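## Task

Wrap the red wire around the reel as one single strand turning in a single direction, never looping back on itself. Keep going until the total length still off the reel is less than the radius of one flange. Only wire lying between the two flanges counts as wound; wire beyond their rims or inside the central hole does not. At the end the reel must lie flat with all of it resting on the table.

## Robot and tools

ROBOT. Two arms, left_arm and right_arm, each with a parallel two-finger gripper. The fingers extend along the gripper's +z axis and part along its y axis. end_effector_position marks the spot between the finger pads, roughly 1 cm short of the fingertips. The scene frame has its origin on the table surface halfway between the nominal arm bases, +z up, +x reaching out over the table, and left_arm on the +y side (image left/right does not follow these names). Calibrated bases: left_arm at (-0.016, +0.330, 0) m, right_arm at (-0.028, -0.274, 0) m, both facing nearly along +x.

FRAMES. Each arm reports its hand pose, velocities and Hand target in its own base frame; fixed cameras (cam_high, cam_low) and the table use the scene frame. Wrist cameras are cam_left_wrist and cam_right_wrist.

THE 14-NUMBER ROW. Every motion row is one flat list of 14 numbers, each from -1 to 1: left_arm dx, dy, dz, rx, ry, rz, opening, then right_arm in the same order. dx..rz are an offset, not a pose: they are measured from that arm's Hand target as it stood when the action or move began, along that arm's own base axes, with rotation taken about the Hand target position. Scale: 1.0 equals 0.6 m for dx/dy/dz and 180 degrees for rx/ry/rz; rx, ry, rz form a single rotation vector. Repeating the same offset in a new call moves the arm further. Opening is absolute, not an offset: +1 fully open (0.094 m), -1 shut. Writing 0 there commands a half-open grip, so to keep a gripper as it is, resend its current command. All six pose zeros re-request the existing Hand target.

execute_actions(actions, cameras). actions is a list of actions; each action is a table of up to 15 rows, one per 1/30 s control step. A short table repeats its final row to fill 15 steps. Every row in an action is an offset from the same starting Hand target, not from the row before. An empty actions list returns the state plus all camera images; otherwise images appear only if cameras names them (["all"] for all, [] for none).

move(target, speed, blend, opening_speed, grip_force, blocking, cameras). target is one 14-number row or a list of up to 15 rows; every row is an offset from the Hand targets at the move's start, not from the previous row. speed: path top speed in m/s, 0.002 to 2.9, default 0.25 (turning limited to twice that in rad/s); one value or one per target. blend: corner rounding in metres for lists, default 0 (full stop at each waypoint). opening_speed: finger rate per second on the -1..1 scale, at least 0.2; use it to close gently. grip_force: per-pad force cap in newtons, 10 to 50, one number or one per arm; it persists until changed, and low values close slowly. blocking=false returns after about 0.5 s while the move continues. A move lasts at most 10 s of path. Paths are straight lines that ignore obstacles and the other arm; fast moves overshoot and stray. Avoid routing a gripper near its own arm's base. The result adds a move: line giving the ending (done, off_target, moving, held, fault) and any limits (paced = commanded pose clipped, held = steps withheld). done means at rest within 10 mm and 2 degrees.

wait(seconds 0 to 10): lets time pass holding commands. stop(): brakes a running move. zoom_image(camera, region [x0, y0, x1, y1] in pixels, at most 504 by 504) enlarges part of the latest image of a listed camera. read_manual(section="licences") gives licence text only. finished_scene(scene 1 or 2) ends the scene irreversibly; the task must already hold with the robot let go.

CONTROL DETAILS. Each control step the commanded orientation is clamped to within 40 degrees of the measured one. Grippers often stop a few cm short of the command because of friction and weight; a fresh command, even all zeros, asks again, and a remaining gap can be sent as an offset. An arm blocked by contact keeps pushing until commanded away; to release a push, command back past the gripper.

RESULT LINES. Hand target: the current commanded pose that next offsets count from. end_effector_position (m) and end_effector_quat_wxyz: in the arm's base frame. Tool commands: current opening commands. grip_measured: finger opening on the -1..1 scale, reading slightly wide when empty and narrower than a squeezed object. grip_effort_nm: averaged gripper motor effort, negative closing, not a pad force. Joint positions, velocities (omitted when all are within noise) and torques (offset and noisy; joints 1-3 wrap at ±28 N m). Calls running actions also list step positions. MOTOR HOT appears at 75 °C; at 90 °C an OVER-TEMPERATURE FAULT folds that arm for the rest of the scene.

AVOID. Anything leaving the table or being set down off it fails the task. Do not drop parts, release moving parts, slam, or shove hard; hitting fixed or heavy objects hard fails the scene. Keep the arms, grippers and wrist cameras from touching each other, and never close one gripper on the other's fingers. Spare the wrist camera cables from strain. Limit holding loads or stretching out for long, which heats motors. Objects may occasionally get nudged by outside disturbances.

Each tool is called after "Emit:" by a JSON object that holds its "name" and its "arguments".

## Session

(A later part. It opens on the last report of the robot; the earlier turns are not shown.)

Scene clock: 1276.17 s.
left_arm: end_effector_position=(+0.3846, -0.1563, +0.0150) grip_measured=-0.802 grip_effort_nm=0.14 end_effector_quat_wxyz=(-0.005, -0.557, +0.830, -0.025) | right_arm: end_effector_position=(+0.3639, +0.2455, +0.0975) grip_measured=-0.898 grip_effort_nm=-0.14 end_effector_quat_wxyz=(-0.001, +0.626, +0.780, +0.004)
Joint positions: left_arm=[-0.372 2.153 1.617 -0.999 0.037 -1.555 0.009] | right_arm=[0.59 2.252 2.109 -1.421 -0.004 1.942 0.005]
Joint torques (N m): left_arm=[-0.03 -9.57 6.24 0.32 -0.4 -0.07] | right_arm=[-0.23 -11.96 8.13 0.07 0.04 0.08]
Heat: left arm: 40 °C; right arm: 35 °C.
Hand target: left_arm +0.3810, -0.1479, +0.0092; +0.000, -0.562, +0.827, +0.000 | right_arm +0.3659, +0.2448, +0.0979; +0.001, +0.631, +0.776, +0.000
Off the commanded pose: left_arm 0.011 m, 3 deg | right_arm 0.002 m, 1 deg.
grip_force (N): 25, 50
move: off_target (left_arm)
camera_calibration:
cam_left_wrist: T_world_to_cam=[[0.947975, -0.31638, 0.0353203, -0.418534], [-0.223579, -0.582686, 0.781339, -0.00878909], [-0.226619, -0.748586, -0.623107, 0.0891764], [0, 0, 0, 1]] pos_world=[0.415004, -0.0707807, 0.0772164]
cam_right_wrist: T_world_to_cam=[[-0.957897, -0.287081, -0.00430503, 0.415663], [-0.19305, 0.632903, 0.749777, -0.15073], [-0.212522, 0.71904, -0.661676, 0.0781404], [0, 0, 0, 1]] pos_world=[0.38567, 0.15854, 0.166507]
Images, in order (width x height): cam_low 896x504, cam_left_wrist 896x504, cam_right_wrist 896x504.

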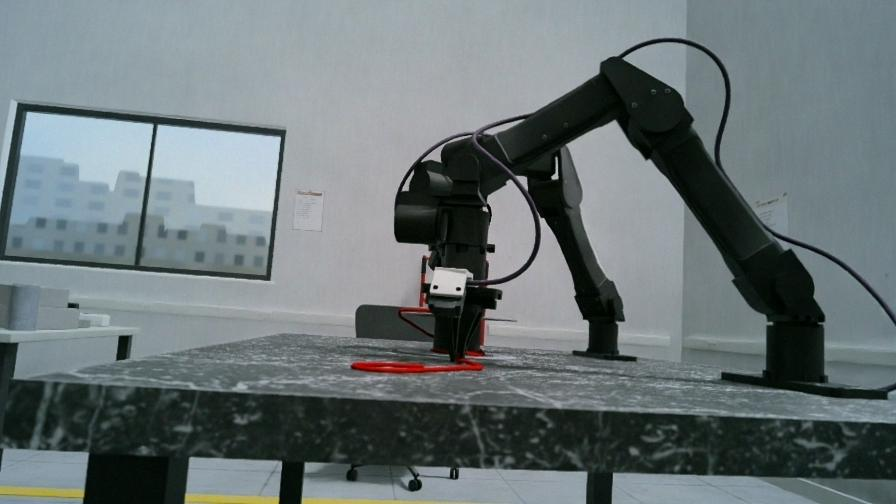

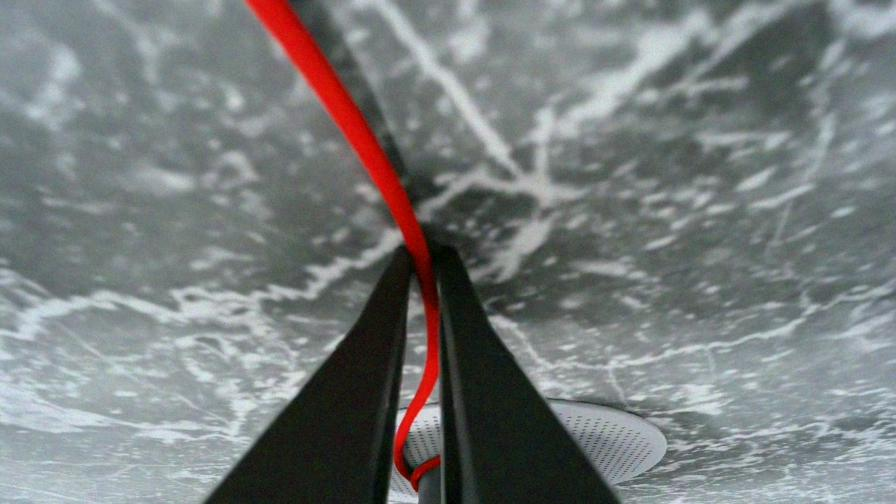

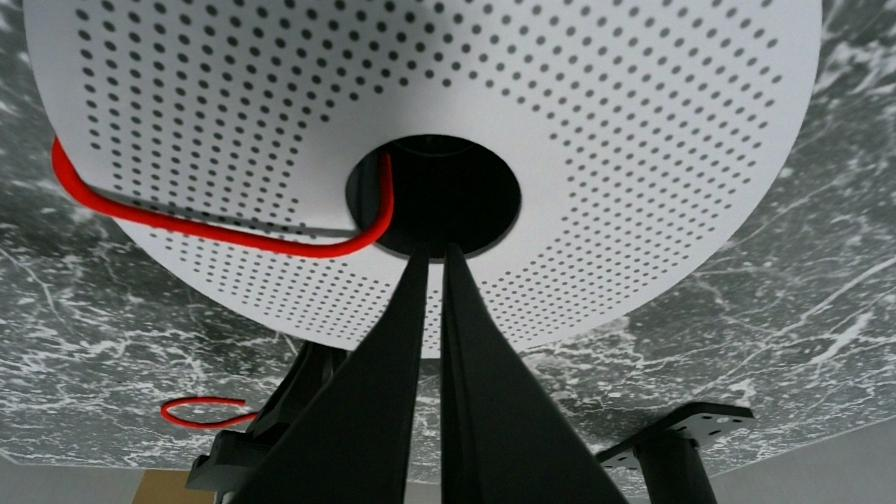

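Emit:
{"name": "move", "arguments": {"target": [[0, 0, 0, 0, 0, 0, -0.8, -0.0073, 0.0012, -0.04, 0, 0, 0, -0.9],[0, 0, 0, 0, 0, 0, -0.8, -0.0073, 0.0012, -0.078, 0, 0, 0, -0.9]], "speed": 0.12, "cameras": ["cam_right_wrist"]}}

Scene clock: 1293.87 s.
left_arm: end_effector_position=(+0.3846, -0.1563, +0.0150) grip_measured=-0.802 grip_effort_nm=0.14 end_effector_quat_wxyz=(-0.005, -0.557, +0.830, -0.025) | right_arm: end_effector_position=(+0.3637, +0.2454, +0.0546) grip_measured=-0.898 grip_effort_nm=-0.14 end_effector_quat_wxyz=(-0.001, +0.629, +0.777, +0.003)
Joint positions: left_arm=[-0.372 2.153 1.617 -0.999 0.037 -1.555 0.009] | right_arm=[0.59 2.252 1.939 -1.253 -0.004 1.95 0.005]
Joint torques (N m): left_arm=[-0.08 -9.59 6.22 0.31 -0.4 -0.06] | right_arm=[0.21 -13.6 4.71 0.33 0.07 0.17]
Heat: left arm: 40 °C; right arm: 35 °C.
Hand target: left_arm +0.3810, -0.1479, +0.0092; +0.000, -0.562, +0.827, +0.000 | right_arm +0.3616, +0.2455, +0.0511; +0.001, +0.631, +0.776, +0.000
Off the commanded pose: left_arm 0.011 m, 3 deg | right_arm 0.004 m, 0 deg.
grip_force (N): 25, 50
move: off_target (left_arm)
camera_calibration:
cam_right_wrist: T_world_to_cam=[[-0.960048, -0.27983, -0.00171759, 0.414148], [-0.186535, 0.635369, 0.74934, -0.121487], [-0.208596, 0.719723, -0.662183, 0.0481166], [0, 0, 0, 1]] pos_world=[0.384978, 0.158449, 0.123608]
Images, in order (width x height): cam_right_wrist 896x504.

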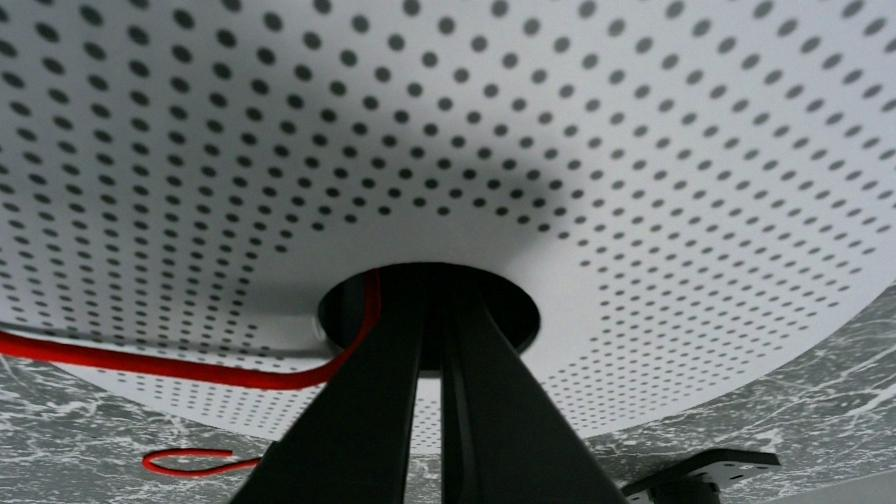

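Emit:
{"name": "move", "arguments": {"target": [0, 0, 0, 0, 0, 0, -0.8, 0, 0, 0.008, 0, 0, 0, -0.1], "speed": 0.06, "grip_force": [25, 30], "opening_speed": 0.4, "cameras": ["cam_right_wrist"]}}

Scene clock: 1300.90 s.
left_arm: end_effector_position=(+0.3846, -0.1563, +0.0150) grip_measured=-0.802 grip_effort_nm=0.14 end_effector_quat_wxyz=(-0.005, -0.557, +0.830, -0.025) | right_arm: end_effector_position=(+0.3650, +0.2475, +0.0620) grip_measured=-0.123 grip_effort_nm=1.21 end_effector_quat_wxyz=(+0.000, +0.630, +0.777, +0.014)
Joint positions: left_arm=[-0.372 2.153 1.617 -0.999 0.037 -1.555 0.009] | right_arm=[0.591 2.235 1.939 -1.248 -0.007 1.953 0.041]
Joint torques (N m): left_arm=[-0.06 -9.59 6.19 0.32 -0.4 -0.06] | right_arm=[0.24 -12.01 6 0.14 0.07 0.09]
Heat: left arm: 40 °C; right arm: 35 °C.
Hand target: left_arm +0.3810, -0.1479, +0.0092; +0.000, -0.562, +0.827, +0.000 | right_arm +0.3615, +0.2455, +0.0559; +0.001, +0.631, +0.776, +0.000
Off the commanded pose: left_arm 0.011 m, 3 deg | right_arm 0.007 m, 2 deg.
grip_force (N): 25, 30
move: off_target (left_arm)
camera_calibration:
cam_right_wrist: T_world_to_cam=[[-0.960487, -0.277485, -0.0216114, 0.416797], [-0.197331, 0.624165, 0.755962, -0.121823], [-0.196279, 0.730356, -0.654259, 0.0441721], [0, 0, 0, 1]] pos_world=[0.384958, 0.159431, 0.130001]
Images, in order (width x height): cam_right_wrist 896x504.

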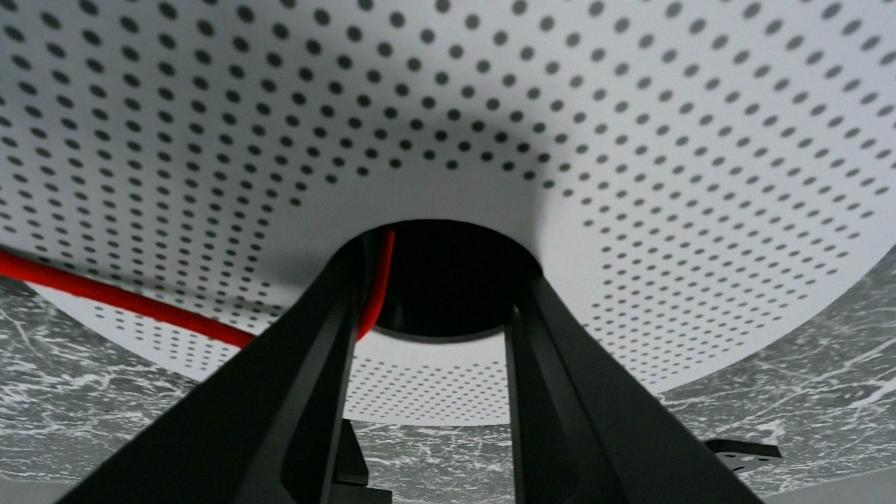

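Emit:
{"name": "move", "arguments": {"target": [[0, 0, 0, 0, 0, 0, -0.8, 0, 0, 0, 0, 0, 0.633, -0.1],[0, 0, 0, 0, 0, 0, -0.8, 0, 0, 0, 0, 0, -0.733, -0.1]], "speed": 0.3, "blend": 0.02, "cameras": ["cam_right_wrist", "cam_left_wrist", "cam_high", "cam_low"]}}

Emit:
{"name": "zoom_image", "arguments": {"camera": "cam_high", "region": [420, 210, 620, 350]}}

Emit:
{"name": "zoom_image", "arguments": {"camera": "cam_low", "region": [390, 210, 660, 400]}}

Scene clock: 1313.87 s.
left_arm: end_effector_position=(+0.3846, -0.1563, +0.0150) grip_measured=-0.802 grip_effort_nm=0.14 end_effector_quat_wxyz=(-0.005, -0.557, +0.830, -0.025) | right_arm: end_effector_position=(+0.3646, +0.2445, +0.0632) grip_measured=-0.117 grip_effort_nm=0.89 end_effector_quat_wxyz=(-0.006, +0.961, -0.278, +0.008)
Joint positions: left_arm=[-0.372 2.153 1.617 -0.999 0.037 -1.555 0.009] | right_arm=[0.591 2.233 1.94 -1.258 0.005 -1.988 0.041]
Joint torques (N m): left_arm=[-0.06 -9.59 6.17 0.33 -0.4 -0.07] | right_arm=[0.18 -11.64 5.96 0.23 -0.04 -0.36]
Heat: left arm: 40 °C; right arm: 34 °C.
Hand target: left_arm +0.3810, -0.1479, +0.0092; +0.000, -0.562, +0.827, +0.000 | right_arm +0.3616, +0.2455, +0.0559; +0.000, +0.966, -0.260, -0.001
Off the commanded pose: left_arm 0.011 m, 3 deg | right_arm 0.008 m, 2 deg.
grip_force (N): 25, 30
move: off_target (left_arm)
camera_calibration:
cam_left_wrist: T_world_to_cam=[[0.947975, -0.31638, 0.0353203, -0.418534], [-0.223579, -0.582686, 0.781339, -0.00878909], [-0.226619, -0.748586, -0.623107, 0.0891764], [0, 0, 0, 1]] pos_world=[0.415004, -0.0707807, 0.0772164]
cam_right_wrist: T_world_to_cam=[[0.470564, 0.882208, 0.0166803, -0.39213], [0.572294, -0.319537, 0.755232, -0.170711], [0.671602, -0.345839, -0.655245, -0.00616025], [0, 0, 0, 1]] pos_world=[0.286357, 0.289262, 0.131431]

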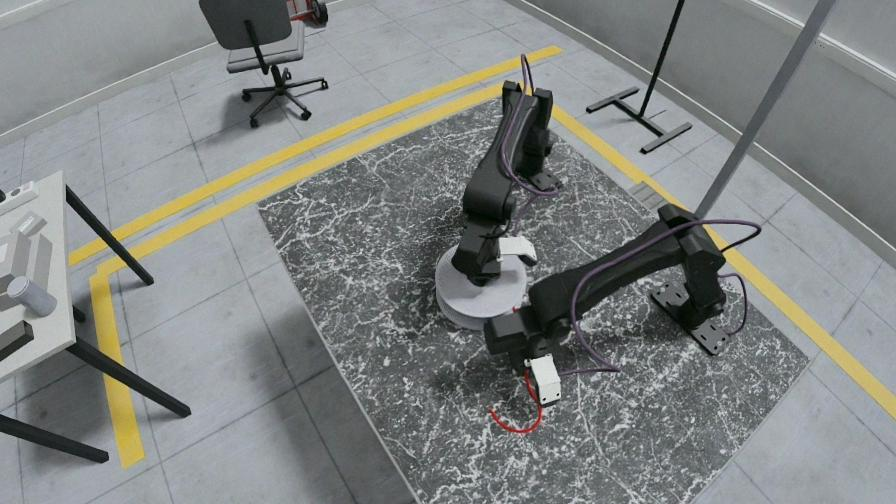

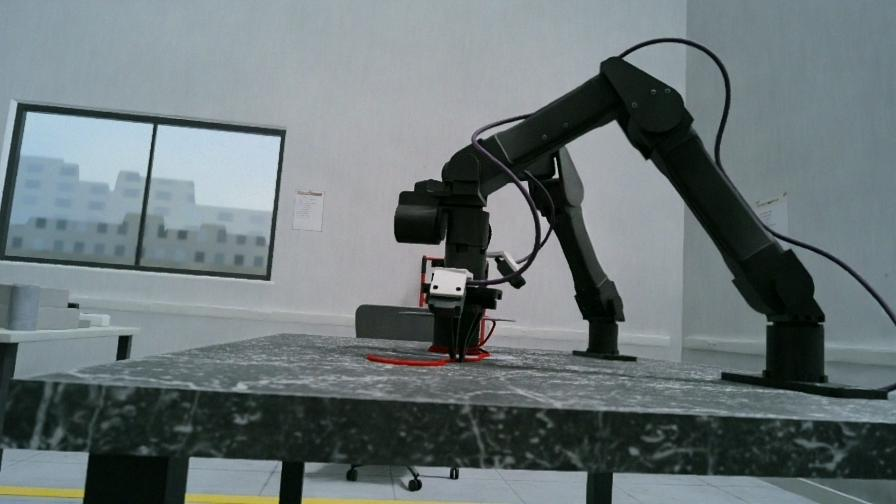

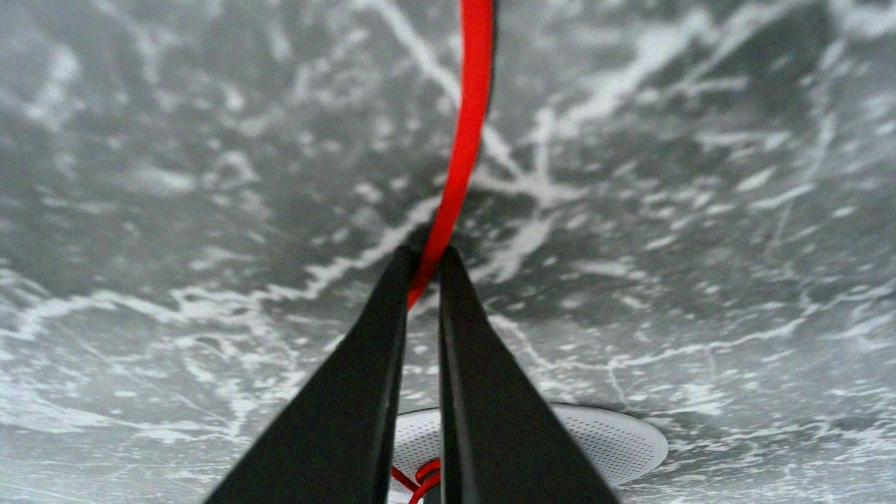

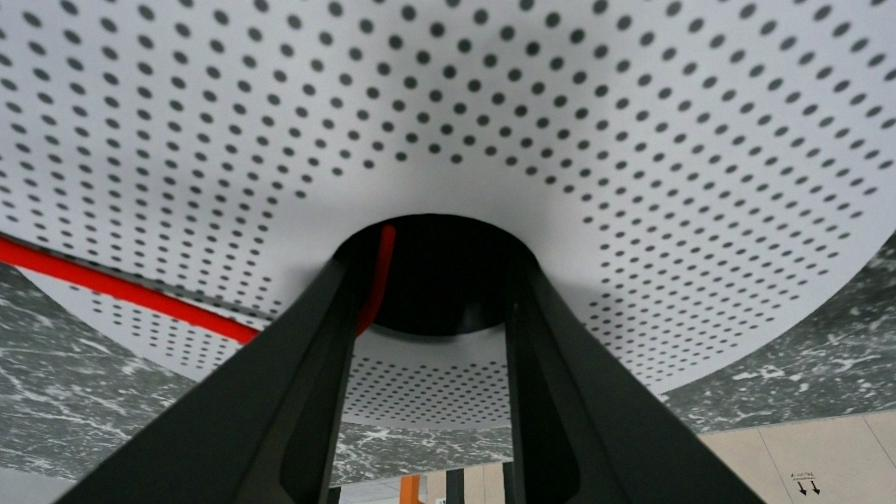

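Scaled by 2.520 from the camera's 896x504 image, which has a finer 1280x720 frame.

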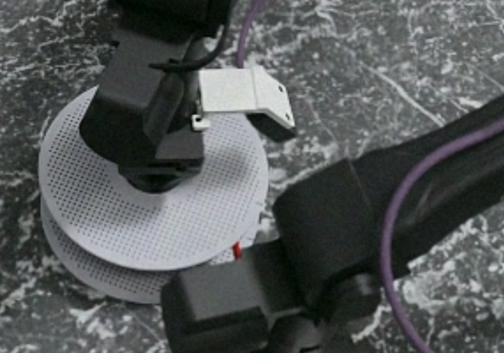

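Scaled by 1.867 from the camera's 896x504 image, which has a finer 1280x720 frame.

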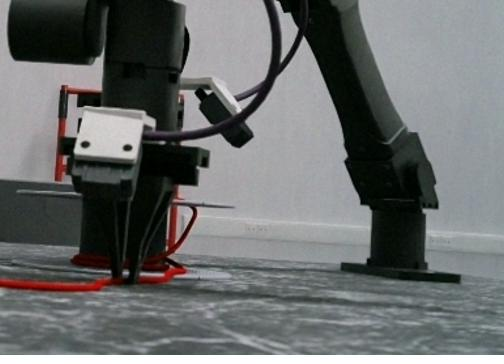

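Emit:
{"name": "move", "arguments": {"target": [[0,0,0,0,0,0,-0.8, 0,0,0,0,0,0,-0.9],[0,0,0,0,0,0,-0.8, 0.008,-0.001,0.07,0,0,0,-0.9],[0,0,0,0,0,0,-0.8, 0.008,0,0.07,0,0,-0.63,-0.9],[0,0,0,0,0,0,-0.8, 0.004,0.003,0.06,0,0,0.735,-0.9]], "speed": 0.4, "grip_force": [25, 50], "cameras": ["cam_left_wrist", "cam_right_wrist"]}}

Scene clock: 1336.63 s.
left_arm: end_effector_position=(+0.3846, -0.1563, +0.0150) grip_measured=-0.802 grip_effort_nm=0.14 end_effector_quat_wxyz=(-0.005, -0.557, +0.830, -0.025) | right_arm: end_effector_position=(+0.3639, +0.2459, +0.1003) grip_measured=-0.898 grip_effort_nm=-0.14 end_effector_quat_wxyz=(+0.000, +0.626, +0.780, +0.007)
Joint positions: left_arm=[-0.372 2.153 1.617 -0.999 0.037 -1.555 0.009] | right_arm=[0.591 2.248 2.113 -1.423 -0.004 1.944 0.005]
Joint torques (N m): left_arm=[-0.08 -9.61 6.15 0.32 -0.4 -0.06] | right_arm=[0.28 -11.7 5.48 0.33 0.04 0.19]
Heat: left arm: 40 °C; right arm: 32 °C.
Hand target: left_arm +0.3810, -0.1479, +0.0092; +0.000, -0.562, +0.827, +0.000 | right_arm +0.3640, +0.2473, +0.0920; +0.001, +0.629, +0.778, +0.000
Off the commanded pose: left_arm 0.011 m, 3 deg | right_arm 0.009 m, 1 deg.
grip_force (N): 25, 50
move: off_target (left_arm)
camera_calibration:
cam_left_wrist: T_world_to_cam=[[0.947975, -0.31638, 0.0353203, -0.418534], [-0.223579, -0.582686, 0.781339, -0.00878909], [-0.226619, -0.748586, -0.623107, 0.0891764], [0, 0, 0, 1]] pos_world=[0.415004, -0.0707807, 0.0772164]
cam_right_wrist: T_world_to_cam=[[-0.957954, -0.286757, -0.00974952, 0.416357], [-0.196393, 0.630552, 0.750889, -0.151449], [-0.209175, 0.721232, -0.660356, 0.0777199], [0, 0, 0, 1]] pos_world=[0.385364, 0.158836, 0.169104]
Images, in order (width x height): cam_left_wrist 896x504, cam_right_wrist 896x504.

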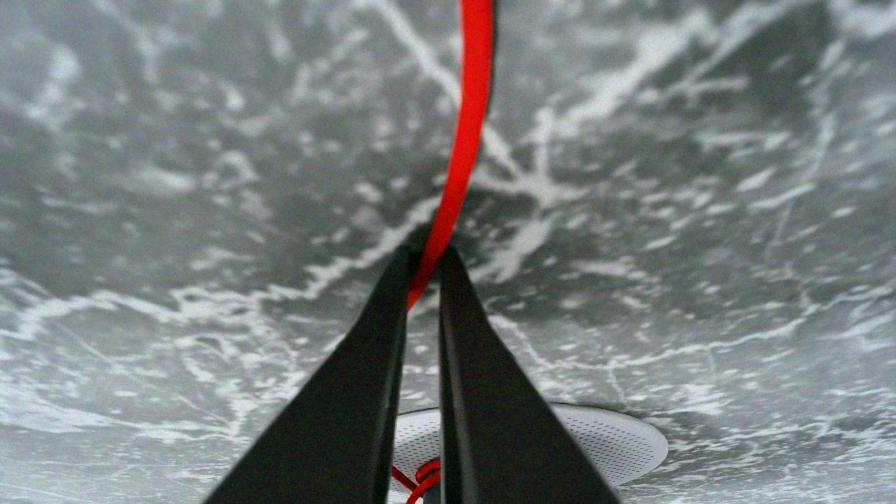

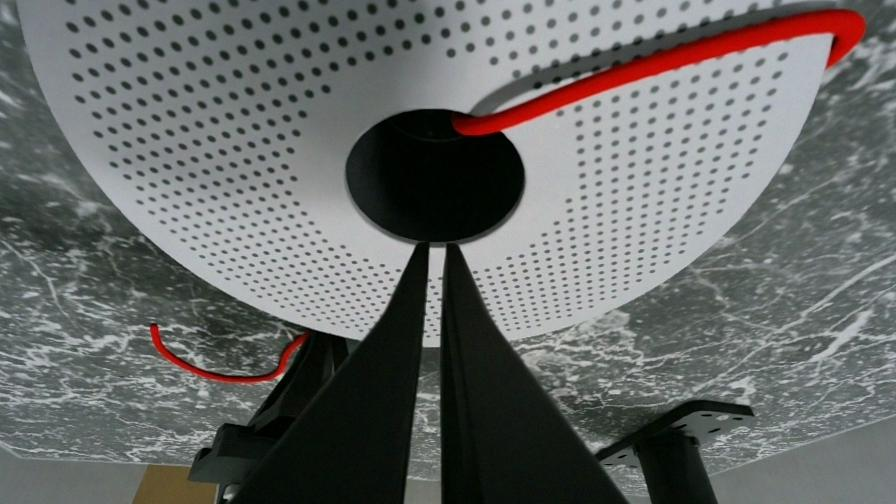

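Emit:
{"name": "move", "arguments": {"target": [[0, 0, 0, 0, 0, 0, -0.8, 0.0015, -0.0068, -0.03, 0, 0, 0, -0.9],[0, 0, 0, 0, 0, 0, -0.8, 0.0015, -0.0068, -0.063, 0, 0, 0, -0.9]], "speed": 0.12, "cameras": ["cam_right_wrist"]}}

Scene clock: 1352.53 s.
left_arm: end_effector_position=(+0.3846, -0.1563, +0.0150) grip_measured=-0.802 grip_effort_nm=0.14 end_effector_quat_wxyz=(-0.005, -0.557, +0.830, -0.025) | right_arm: end_effector_position=(+0.3650, +0.2467, +0.0616) grip_measured=-0.898 grip_effort_nm=-0.14 end_effector_quat_wxyz=(+0.000, +0.626, +0.780, +0.007)
Joint positions: left_arm=[-0.372 2.153 1.617 -0.999 0.037 -1.555 0.009] | right_arm=[0.591 2.248 1.959 -1.268 -0.004 1.944 0.005]
Joint torques (N m): left_arm=[-0.06 -9.57 6.19 0.32 -0.39 -0.07] | right_arm=[-0.58 -12.55 4.89 0.4 0.03 0.01]
Heat: left arm: 40 °C; right arm: 32 °C.
Hand target: left_arm +0.3810, -0.1479, +0.0092; +0.000, -0.562, +0.827, +0.000 | right_arm +0.3649, +0.2432, +0.0542; +0.001, +0.628, +0.778, +0.000
Off the commanded pose: left_arm 0.011 m, 3 deg | right_arm 0.008 m, 1 deg.
grip_force (N): 25, 50
move: off_target (left_arm)
camera_calibration:
cam_right_wrist: T_world_to_cam=[[-0.95806, -0.286376, -0.0104529, 0.417084], [-0.196607, 0.630329, 0.75102, -0.122415], [-0.208485, 0.721578, -0.660197, 0.0515109], [0, 0, 0, 1]] pos_world=[0.386263, 0.159436, 0.130303]
Images, in order (width x height): cam_right_wrist 896x504.

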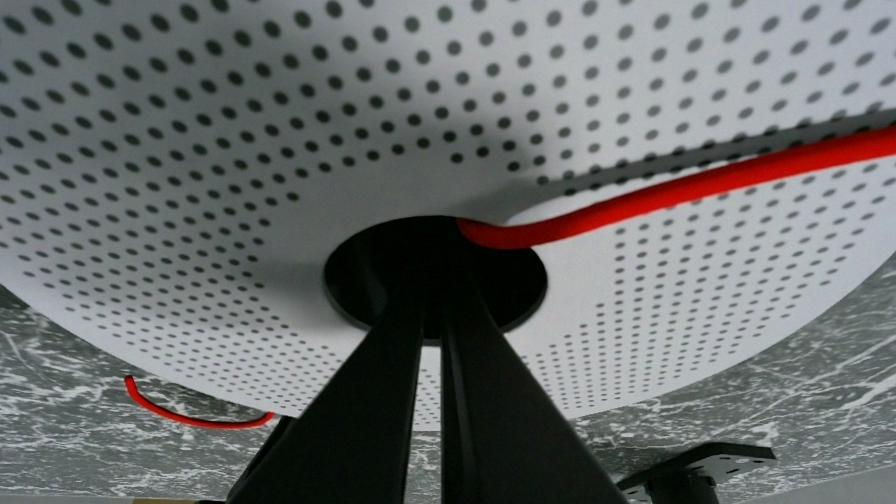

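Emit:
{"name": "move", "arguments": {"target": [0, 0, 0, 0, 0, 0, -0.8, 0, 0, 0, 0, 0, 0, -0.1], "speed": 0.06, "grip_force": [25, 30], "opening_speed": 0.4, "cameras": ["cam_right_wrist"]}}

Scene clock: 1357.17 s.
left_arm: end_effector_position=(+0.3846, -0.1563, +0.0150) grip_measured=-0.802 grip_effort_nm=0.14 end_effector_quat_wxyz=(-0.005, -0.557, +0.830, -0.025) | right_arm: end_effector_position=(+0.3653, +0.2461, +0.0627) grip_measured=-0.120 grip_effort_nm=1.04 end_effector_quat_wxyz=(+0.001, +0.627, +0.779, +0.008)
Joint positions: left_arm=[-0.372 2.153 1.617 -0.999 0.037 -1.555 0.009] | right_arm=[0.589 2.245 1.959 -1.269 -0.004 1.944 0.041]
Joint torques (N m): left_arm=[-0.08 -9.54 6.16 0.33 -0.4 -0.08] | right_arm=[-0.29 -12.3 4.9 0.38 0.03 0.02]
Heat: left arm: 40 °C; right arm: 32 °C.
Hand target: left_arm +0.3810, -0.1479, +0.0092; +0.000, -0.562, +0.827, +0.000 | right_arm +0.3648, +0.2433, +0.0542; +0.001, +0.628, +0.778, +0.000
Off the commanded pose: left_arm 0.011 m, 3 deg | right_arm 0.009 m, 1 deg.
grip_force (N): 25, 30
move: off_target (left_arm)
camera_calibration:
cam_right_wrist: T_world_to_cam=[[-0.95848, -0.284892, -0.0123406, 0.417165], [-0.196872, 0.6298, 0.751394, -0.122643], [-0.206294, 0.722626, -0.659738, 0.0516889], [0, 0, 0, 1]] pos_world=[0.386362, 0.158736, 0.131402]
Images, in order (width x height): cam_right_wrist 896x504.

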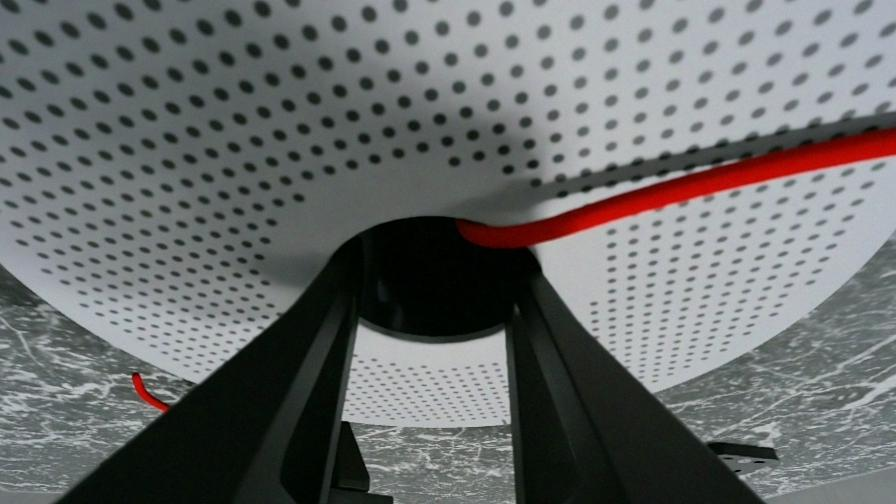

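Emit:
{"name": "move", "arguments": {"target": [[0,0,0,0,0,0,-0.8,0,0,0,0,0,0.633,-0.1],[0,0,0,0,0,0,-0.8,0,0,0,0,0,-0.733,-0.1]], "speed": 0.3, "blend": 0.02, "cameras": ["all"]}}

Scene clock: 1380.40 s.
left_arm: end_effector_position=(+0.3846, -0.1563, +0.0150) grip_measured=-0.802 grip_effort_nm=0.14 end_effector_quat_wxyz=(-0.005, -0.557, +0.830, -0.025) | right_arm: end_effector_position=(+0.3664, +0.2448, +0.0635) grip_measured=-0.114 grip_effort_nm=0.71 end_effector_quat_wxyz=(-0.005, +0.962, -0.273, +0.008)
Joint positions: left_arm=[-0.372 2.153 1.617 -0.999 0.037 -1.555 0.009] | right_arm=[0.589 2.243 1.959 -1.269 0.006 -1.999 0.042]
Joint torques (N m): left_arm=[-0.06 -9.57 6.17 0.32 -0.4 -0.07] | right_arm=[-0.42 -11.95 5.01 0.38 -0.09 -0.42]
Heat: left arm: 40 °C; right arm: 32 °C.
Hand target: left_arm +0.3810, -0.1479, +0.0092; +0.000, -0.562, +0.827, +0.000 | right_arm +0.3648, +0.2433, +0.0541; +0.000, +0.966, -0.257, -0.001
Off the commanded pose: left_arm 0.011 m, 3 deg | right_arm 0.010 m, 2 deg.
grip_force (N): 25, 30
move: off_target (left_arm)
camera_calibration:
cam_left_wrist: T_world_to_cam=[[0.947975, -0.31638, 0.0353203, -0.418534], [-0.223579, -0.582686, 0.781339, -0.00878909], [-0.226619, -0.748586, -0.623107, 0.0891764], [0, 0, 0, 1]] pos_world=[0.415004, -0.0707807, 0.0772164]
cam_right_wrist: T_world_to_cam=[[0.461777, 0.88688, 0.0143292, -0.391101], [0.576679, -0.312459, 0.754858, -0.175219], [0.673946, -0.340313, -0.655731, -0.0092134], [0, 0, 0, 1]] pos_world=[0.287856, 0.288976, 0.131828]

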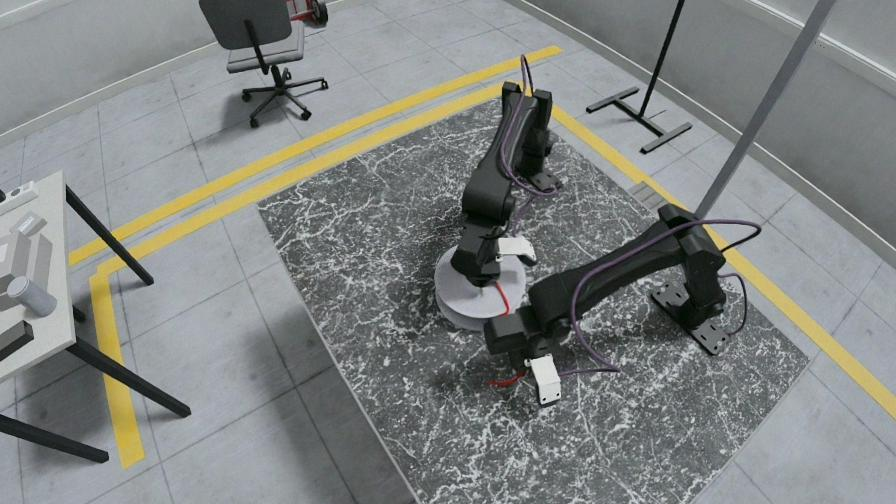

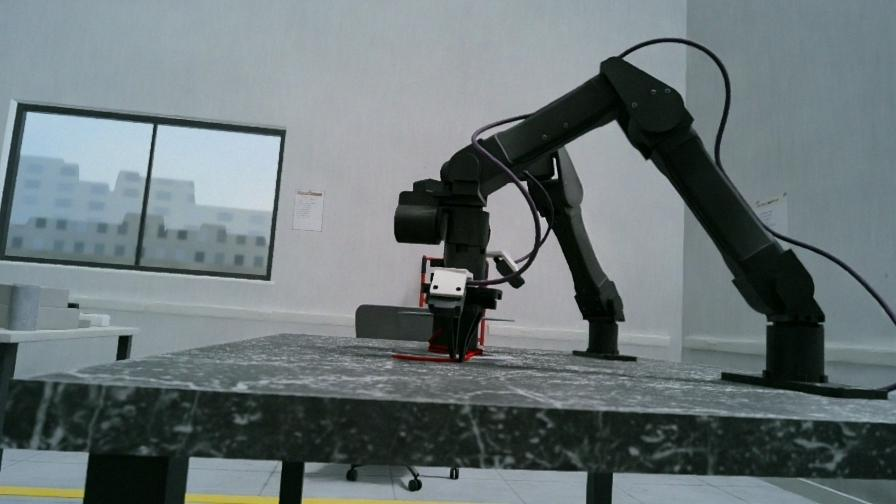

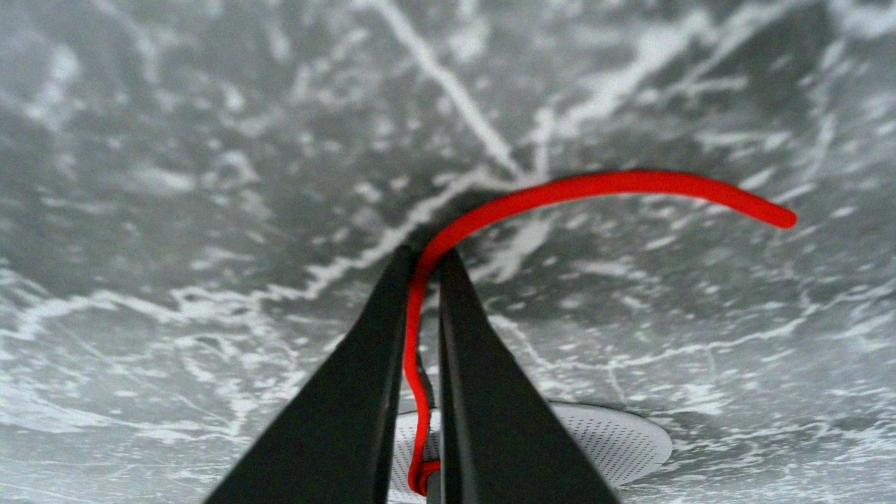

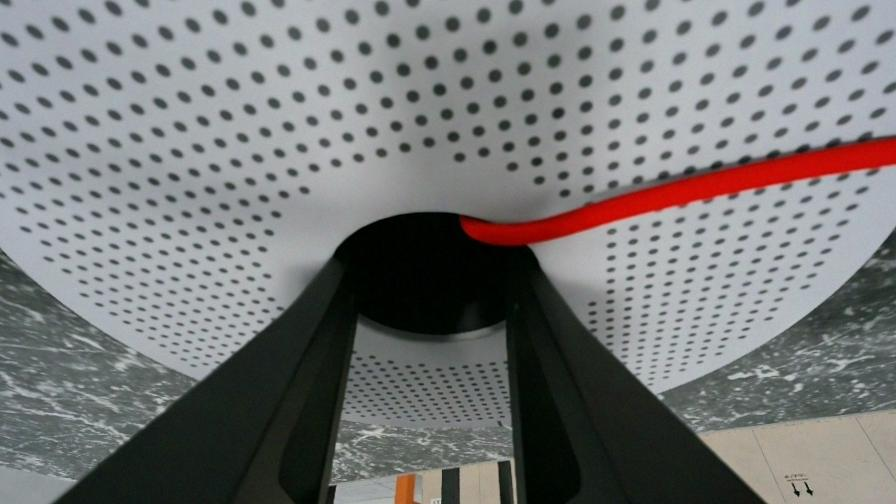

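Emit:
{"name": "zoom_image", "arguments": {"camera": "cam_left_wrist", "region": [330, 220, 560, 504]}}

Emit:
{"name": "zoom_image", "arguments": {"camera": "cam_high", "region": [400, 200, 620, 420]}}

Emit:
{"name": "zoom_image", "arguments": {"camera": "cam_low", "region": [360, 240, 560, 390]}}

Scaled by 1.775 from the camera's 896x504 image, which has a finer 1280x720 frame.

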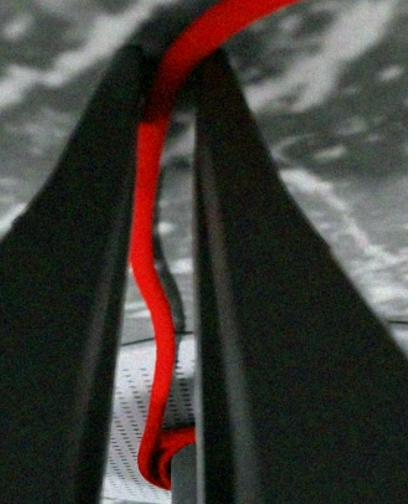

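Scaled by 2.291 from the camera's 896x504 image, which has a finer 1280x720 frame.

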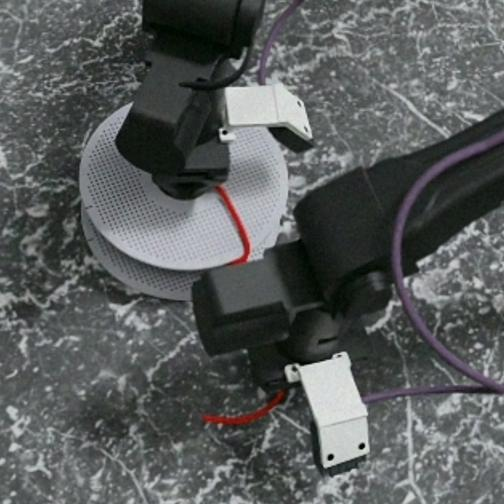

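Scaled by 2.520 from the camera's 896x504 image, which has a finer 1280x720 frame.

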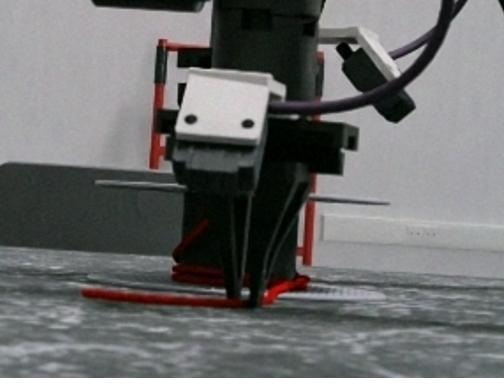

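Emit:
{"name": "move", "arguments": {"target": [[0,0,0,0,0,0,-0.8,0,0,0,0,0,0,-0.9],[0,0,0,0,0,0,-0.8,0,0,0.075,0,0,0,-0.9],[0,0,0,0,0,0,-0.8,0,0,0.075,0,0,-0.628,-0.9],[0,0,0,0,0,0,-0.8,0,0,0.075,0,0,0.739,-0.9]], "speed": [0.2,0.2,0.6,0.6], "blend": [0,0.01,0.02,0], "grip_force": [25,50], "cameras": ["cam_right_wrist","cam_left_wrist","cam_high"]}}

Scene clock: 1431.33 s.
left_arm: end_effector_position=(+0.3846, -0.1563, +0.0150) grip_measured=-0.802 grip_effort_nm=0.14 end_effector_quat_wxyz=(-0.005, -0.557, +0.830, -0.025) | right_arm: end_effector_position=(+0.3634, +0.2455, +0.0970) grip_measured=-0.898 grip_effort_nm=-0.14 end_effector_quat_wxyz=(-0.002, +0.616, +0.788, +0.006)
Joint positions: left_arm=[-0.372 2.153 1.617 -0.999 0.037 -1.555 0.009] | right_arm=[0.589 2.246 2.096 -1.411 -0.007 1.916 0.005]
Joint torques (N m): left_arm=[-0.08 -9.54 6.17 0.32 -0.4 -0.06] | right_arm=[-0.24 -12.08 8.23 -0.04 0.1 0.11]
Heat: left arm: 40 °C; right arm: 32 °C.
Hand target: left_arm +0.3810, -0.1479, +0.0092; +0.000, -0.562, +0.827, +0.000 | right_arm +0.3648, +0.2433, +0.0990; +0.001, +0.621, +0.784, +0.000
Off the commanded pose: left_arm 0.011 m, 3 deg | right_arm 0.003 m, 1 deg.
grip_force (N): 25, 50
move: off_target (left_arm)
camera_calibration:
cam_left_wrist: T_world_to_cam=[[0.947975, -0.31638, 0.0353203, -0.418534], [-0.223579, -0.582686, 0.781339, -0.00878909], [-0.226619, -0.748586, -0.623107, 0.0891764], [0, 0, 0, 1]] pos_world=[0.415004, -0.0707807, 0.0772164]
cam_right_wrist: T_world_to_cam=[[-0.95021, -0.311542, -0.00652712, 0.418623], [-0.209962, 0.624632, 0.752164, -0.142431], [-0.230253, 0.716084, -0.658944, 0.0845961], [0, 0, 0, 1]] pos_world=[0.387353, 0.158808, 0.165608]
Images, in order (width x height): cam_high 896x504, cam_left_wrist 896x504, cam_right_wrist 896x504.

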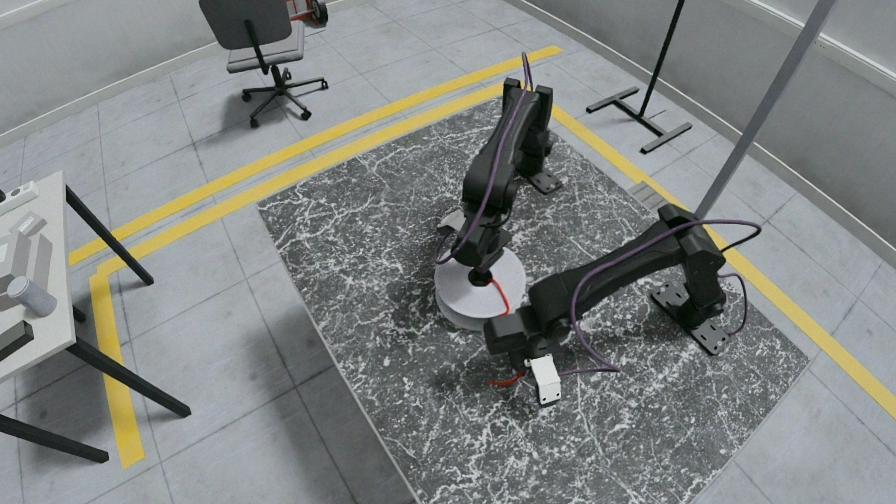

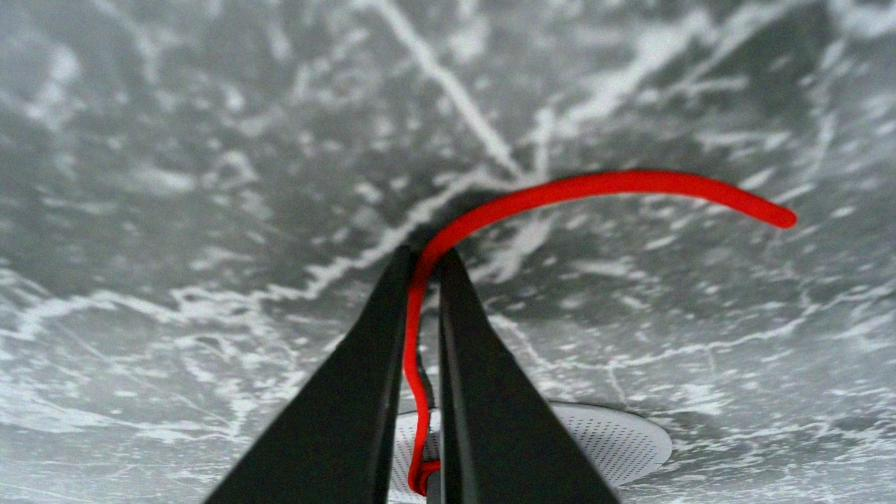

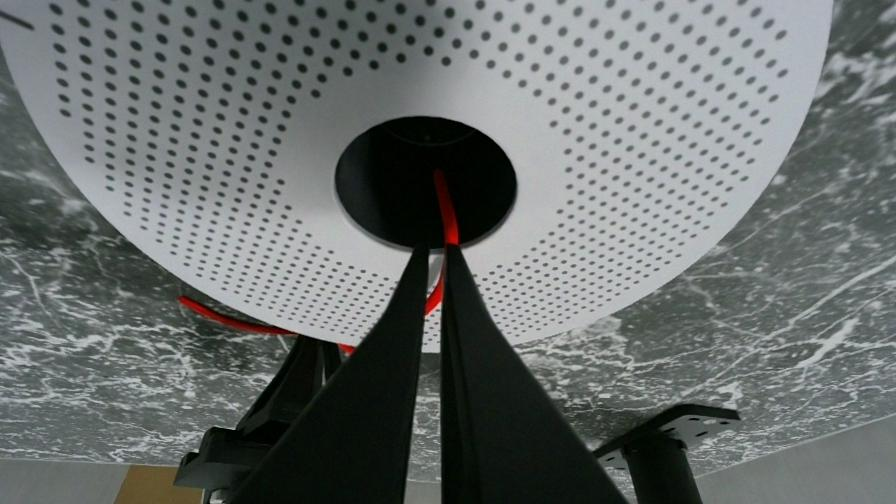

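Emit:
{"name": "move", "arguments": {"target": [[0,0,0,0,0,0,-0.8,0.001,-0.008,0,0,0,0,-0.9],[0,0,0,0,0,0,-0.8,0.001,-0.008,-0.0767,0,0,0,-0.9]], "speed": 0.12, "blend": [0.005,0], "cameras": ["cam_right_wrist"]}}

Scene clock: 1473.57 s.
left_arm: end_effector_position=(+0.3846, -0.1563, +0.0150) grip_measured=-0.802 grip_effort_nm=0.14 end_effector_quat_wxyz=(-0.005, -0.557, +0.830, -0.025) | right_arm: end_effector_position=(+0.3651, +0.2427, +0.0579) grip_measured=-0.898 grip_effort_nm=-0.14 end_effector_quat_wxyz=(-0.002, +0.619, +0.785, +0.005)
Joint positions: left_arm=[-0.372 2.153 1.617 -0.999 0.037 -1.555 0.009] | right_arm=[0.582 2.246 1.941 -1.258 -0.007 1.917 0.005]
Joint torques (N m): left_arm=[-0.06 -9.59 6.19 0.32 -0.4 -0.07] | right_arm=[-0.64 -13.2 4.78 0.36 0.09 0.03]
Heat: left arm: 40 °C; right arm: 33 °C.
Hand target: left_arm +0.3810, -0.1479, +0.0092; +0.000, -0.562, +0.827, +0.000 | right_arm +0.3655, +0.2384, +0.0530; +0.001, +0.621, +0.784, +0.000
Off the commanded pose: left_arm 0.011 m, 3 deg | right_arm 0.006 m, 1 deg.
grip_force (N): 25, 50
move: off_target (left_arm); blend cut to 0.0024 m at target 1
camera_calibration:
cam_right_wrist: T_world_to_cam=[[-0.952591, -0.304228, -0.00396979, 0.418011], [-0.203477, 0.627314, 0.751714, -0.113928], [-0.226202, 0.716884, -0.659477, 0.0594542], [0, 0, 0, 1]] pos_world=[0.38846, 0.156018, 0.12651]
Images, in order (width x height): cam_right_wrist 896x504.

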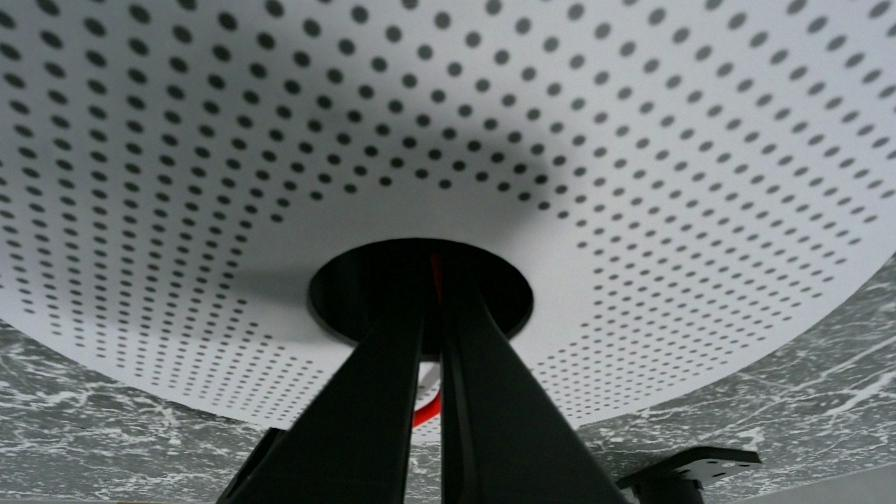

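Emit:
{"name": "move", "arguments": {"target": [0,0,0,0,0,0,-0.8,0,0,0,0,0,0,-0.1], "speed": 0.1, "grip_force": [25,30], "opening_speed": 0.4, "cameras": ["cam_right_wrist"]}}

Scene clock: 1482.23 s.
left_arm: end_effector_position=(+0.3846, -0.1563, +0.0150) grip_measured=-0.802 grip_effort_nm=0.14 end_effector_quat_wxyz=(-0.005, -0.557, +0.830, -0.025) | right_arm: end_effector_position=(+0.3675, +0.2443, +0.0619) grip_measured=-0.124 grip_effort_nm=1.25 end_effector_quat_wxyz=(+0.001, +0.619, +0.785, +0.014)
Joint positions: left_arm=[-0.372 2.153 1.617 -0.999 0.037 -1.555 0.009] | right_arm=[0.582 2.236 1.941 -1.249 -0.007 1.917 0.041]
Joint torques (N m): left_arm=[-0.08 -9.57 6.2 0.32 -0.4 -0.07] | right_arm=[-0.53 -12.25 4.79 0.32 0.08 0.02]
Heat: left arm: 40 °C; right arm: 34 °C.
Hand target: left_arm +0.3810, -0.1479, +0.0092; +0.000, -0.562, +0.827, +0.000 | right_arm +0.3655, +0.2384, +0.0531; +0.001, +0.621, +0.784, +0.000
Off the commanded pose: left_arm 0.011 m, 3 deg | right_arm 0.011 m, 2 deg.
grip_force (N): 25, 30
move: off_target (left_arm, right_arm)
camera_calibration:
cam_right_wrist: T_world_to_cam=[[-0.952373, -0.304119, -0.0223052, 0.421892], [-0.21547, 0.619392, 0.754935, -0.111403], [-0.215774, 0.723785, -0.655421, 0.0558224], [0, 0, 0, 1]] pos_world=[0.38984, 0.156904, 0.130099]
Images, in order (width x height): cam_right_wrist 896x504.

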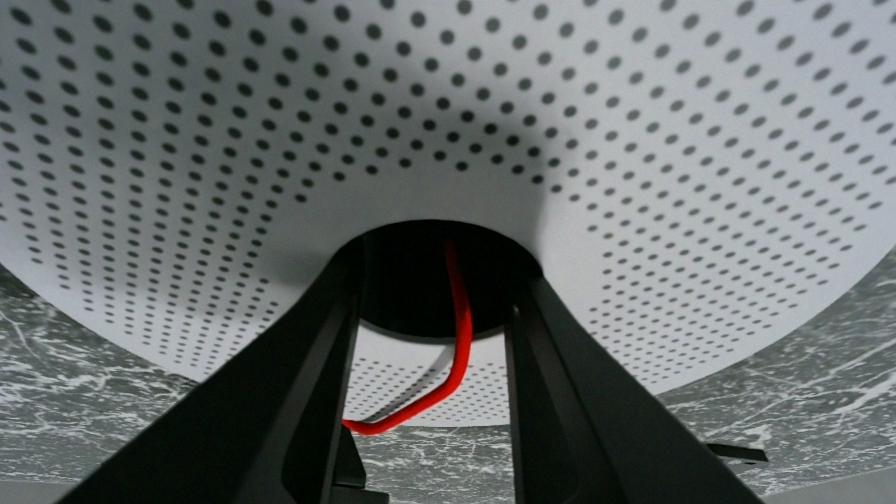

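Emit:
{"name": "move", "arguments": {"target": [0,0,0,0,0,0,-0.8,0,0.002,0,0,0,0.622,-0.1], "speed": 0.3, "cameras": ["cam_left_wrist","cam_high","cam_low"]}}

Scene clock: 1617.73 s.
left_arm: end_effector_position=(+0.3846, -0.1563, +0.0150) grip_measured=-0.802 grip_effort_nm=0.14 end_effector_quat_wxyz=(-0.005, -0.557, +0.830, -0.025) | right_arm: end_effector_position=(+0.3676, +0.2445, +0.0629) grip_measured=-0.118 grip_effort_nm=0.93 end_effector_quat_wxyz=(+0.013, -0.288, +0.958, +0.008)
Joint positions: left_arm=[-0.372 2.153 1.617 -0.999 0.037 -1.555 0.009] | right_arm=[0.582 2.234 1.941 -1.249 -0.007 -0.002 0.041]
Joint torques (N m): left_arm=[-0.08 -9.58 6.2 0.33 -0.4 -0.07] | right_arm=[-0.59 -11.96 4.96 0.33 0.06 -0.37]
Heat: left arm: 40 °C; right arm: 33 °C.
Hand target: left_arm +0.3810, -0.1479, +0.0092; +0.000, -0.562, +0.827, +0.000 | right_arm +0.3655, +0.2396, +0.0531; +0.001, -0.302, +0.953, +0.001
Off the commanded pose: left_arm 0.011 m, 3 deg | right_arm 0.011 m, 2 deg.
grip_force (N): 25, 30
move: off_target (left_arm, right_arm)
camera_calibration:
cam_left_wrist: T_world_to_cam=[[0.947975, -0.31638, 0.0353203, -0.418534], [-0.223579, -0.582686, 0.781339, -0.00878909], [-0.226619, -0.748586, -0.623107, 0.0891764], [0, 0, 0, 1]] pos_world=[0.415004, -0.0707807, 0.0772164]
Images, in order (width x height): cam_high 896x504, cam_low 896x504, cam_left_wrist 896x504.

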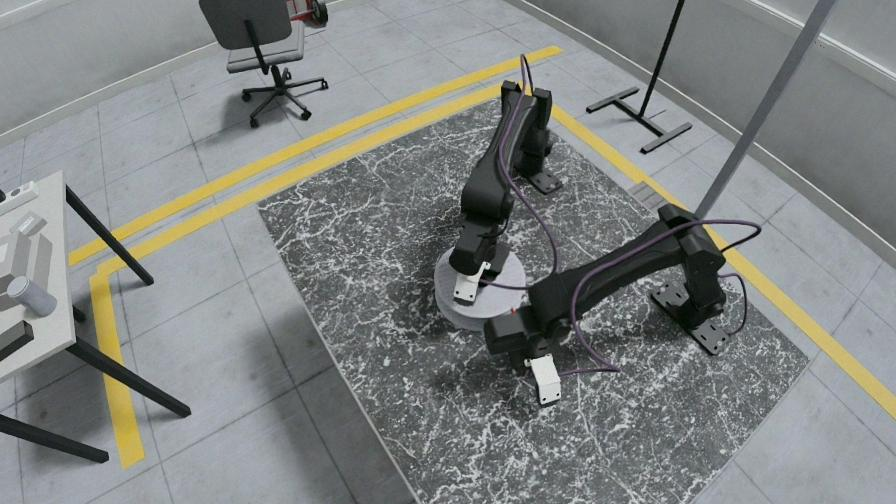

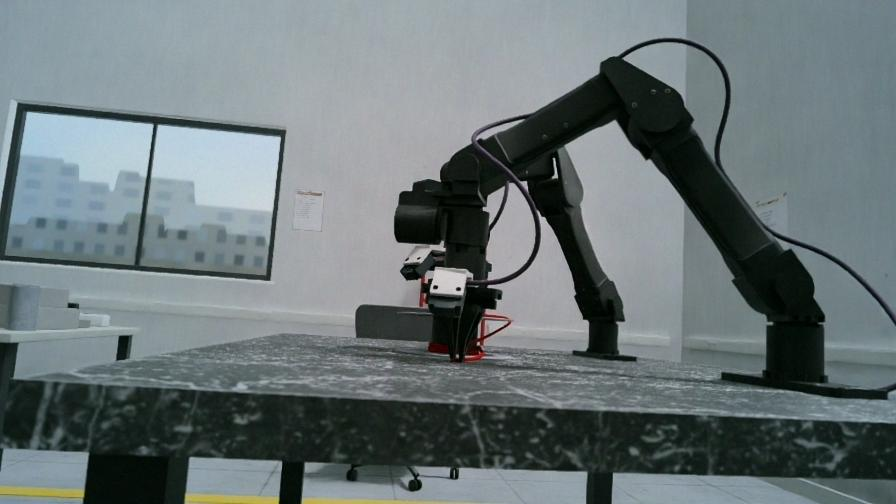

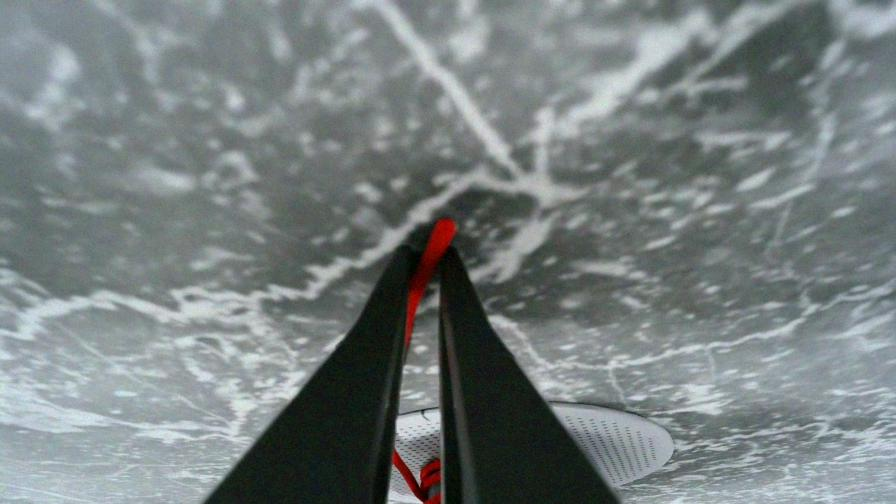

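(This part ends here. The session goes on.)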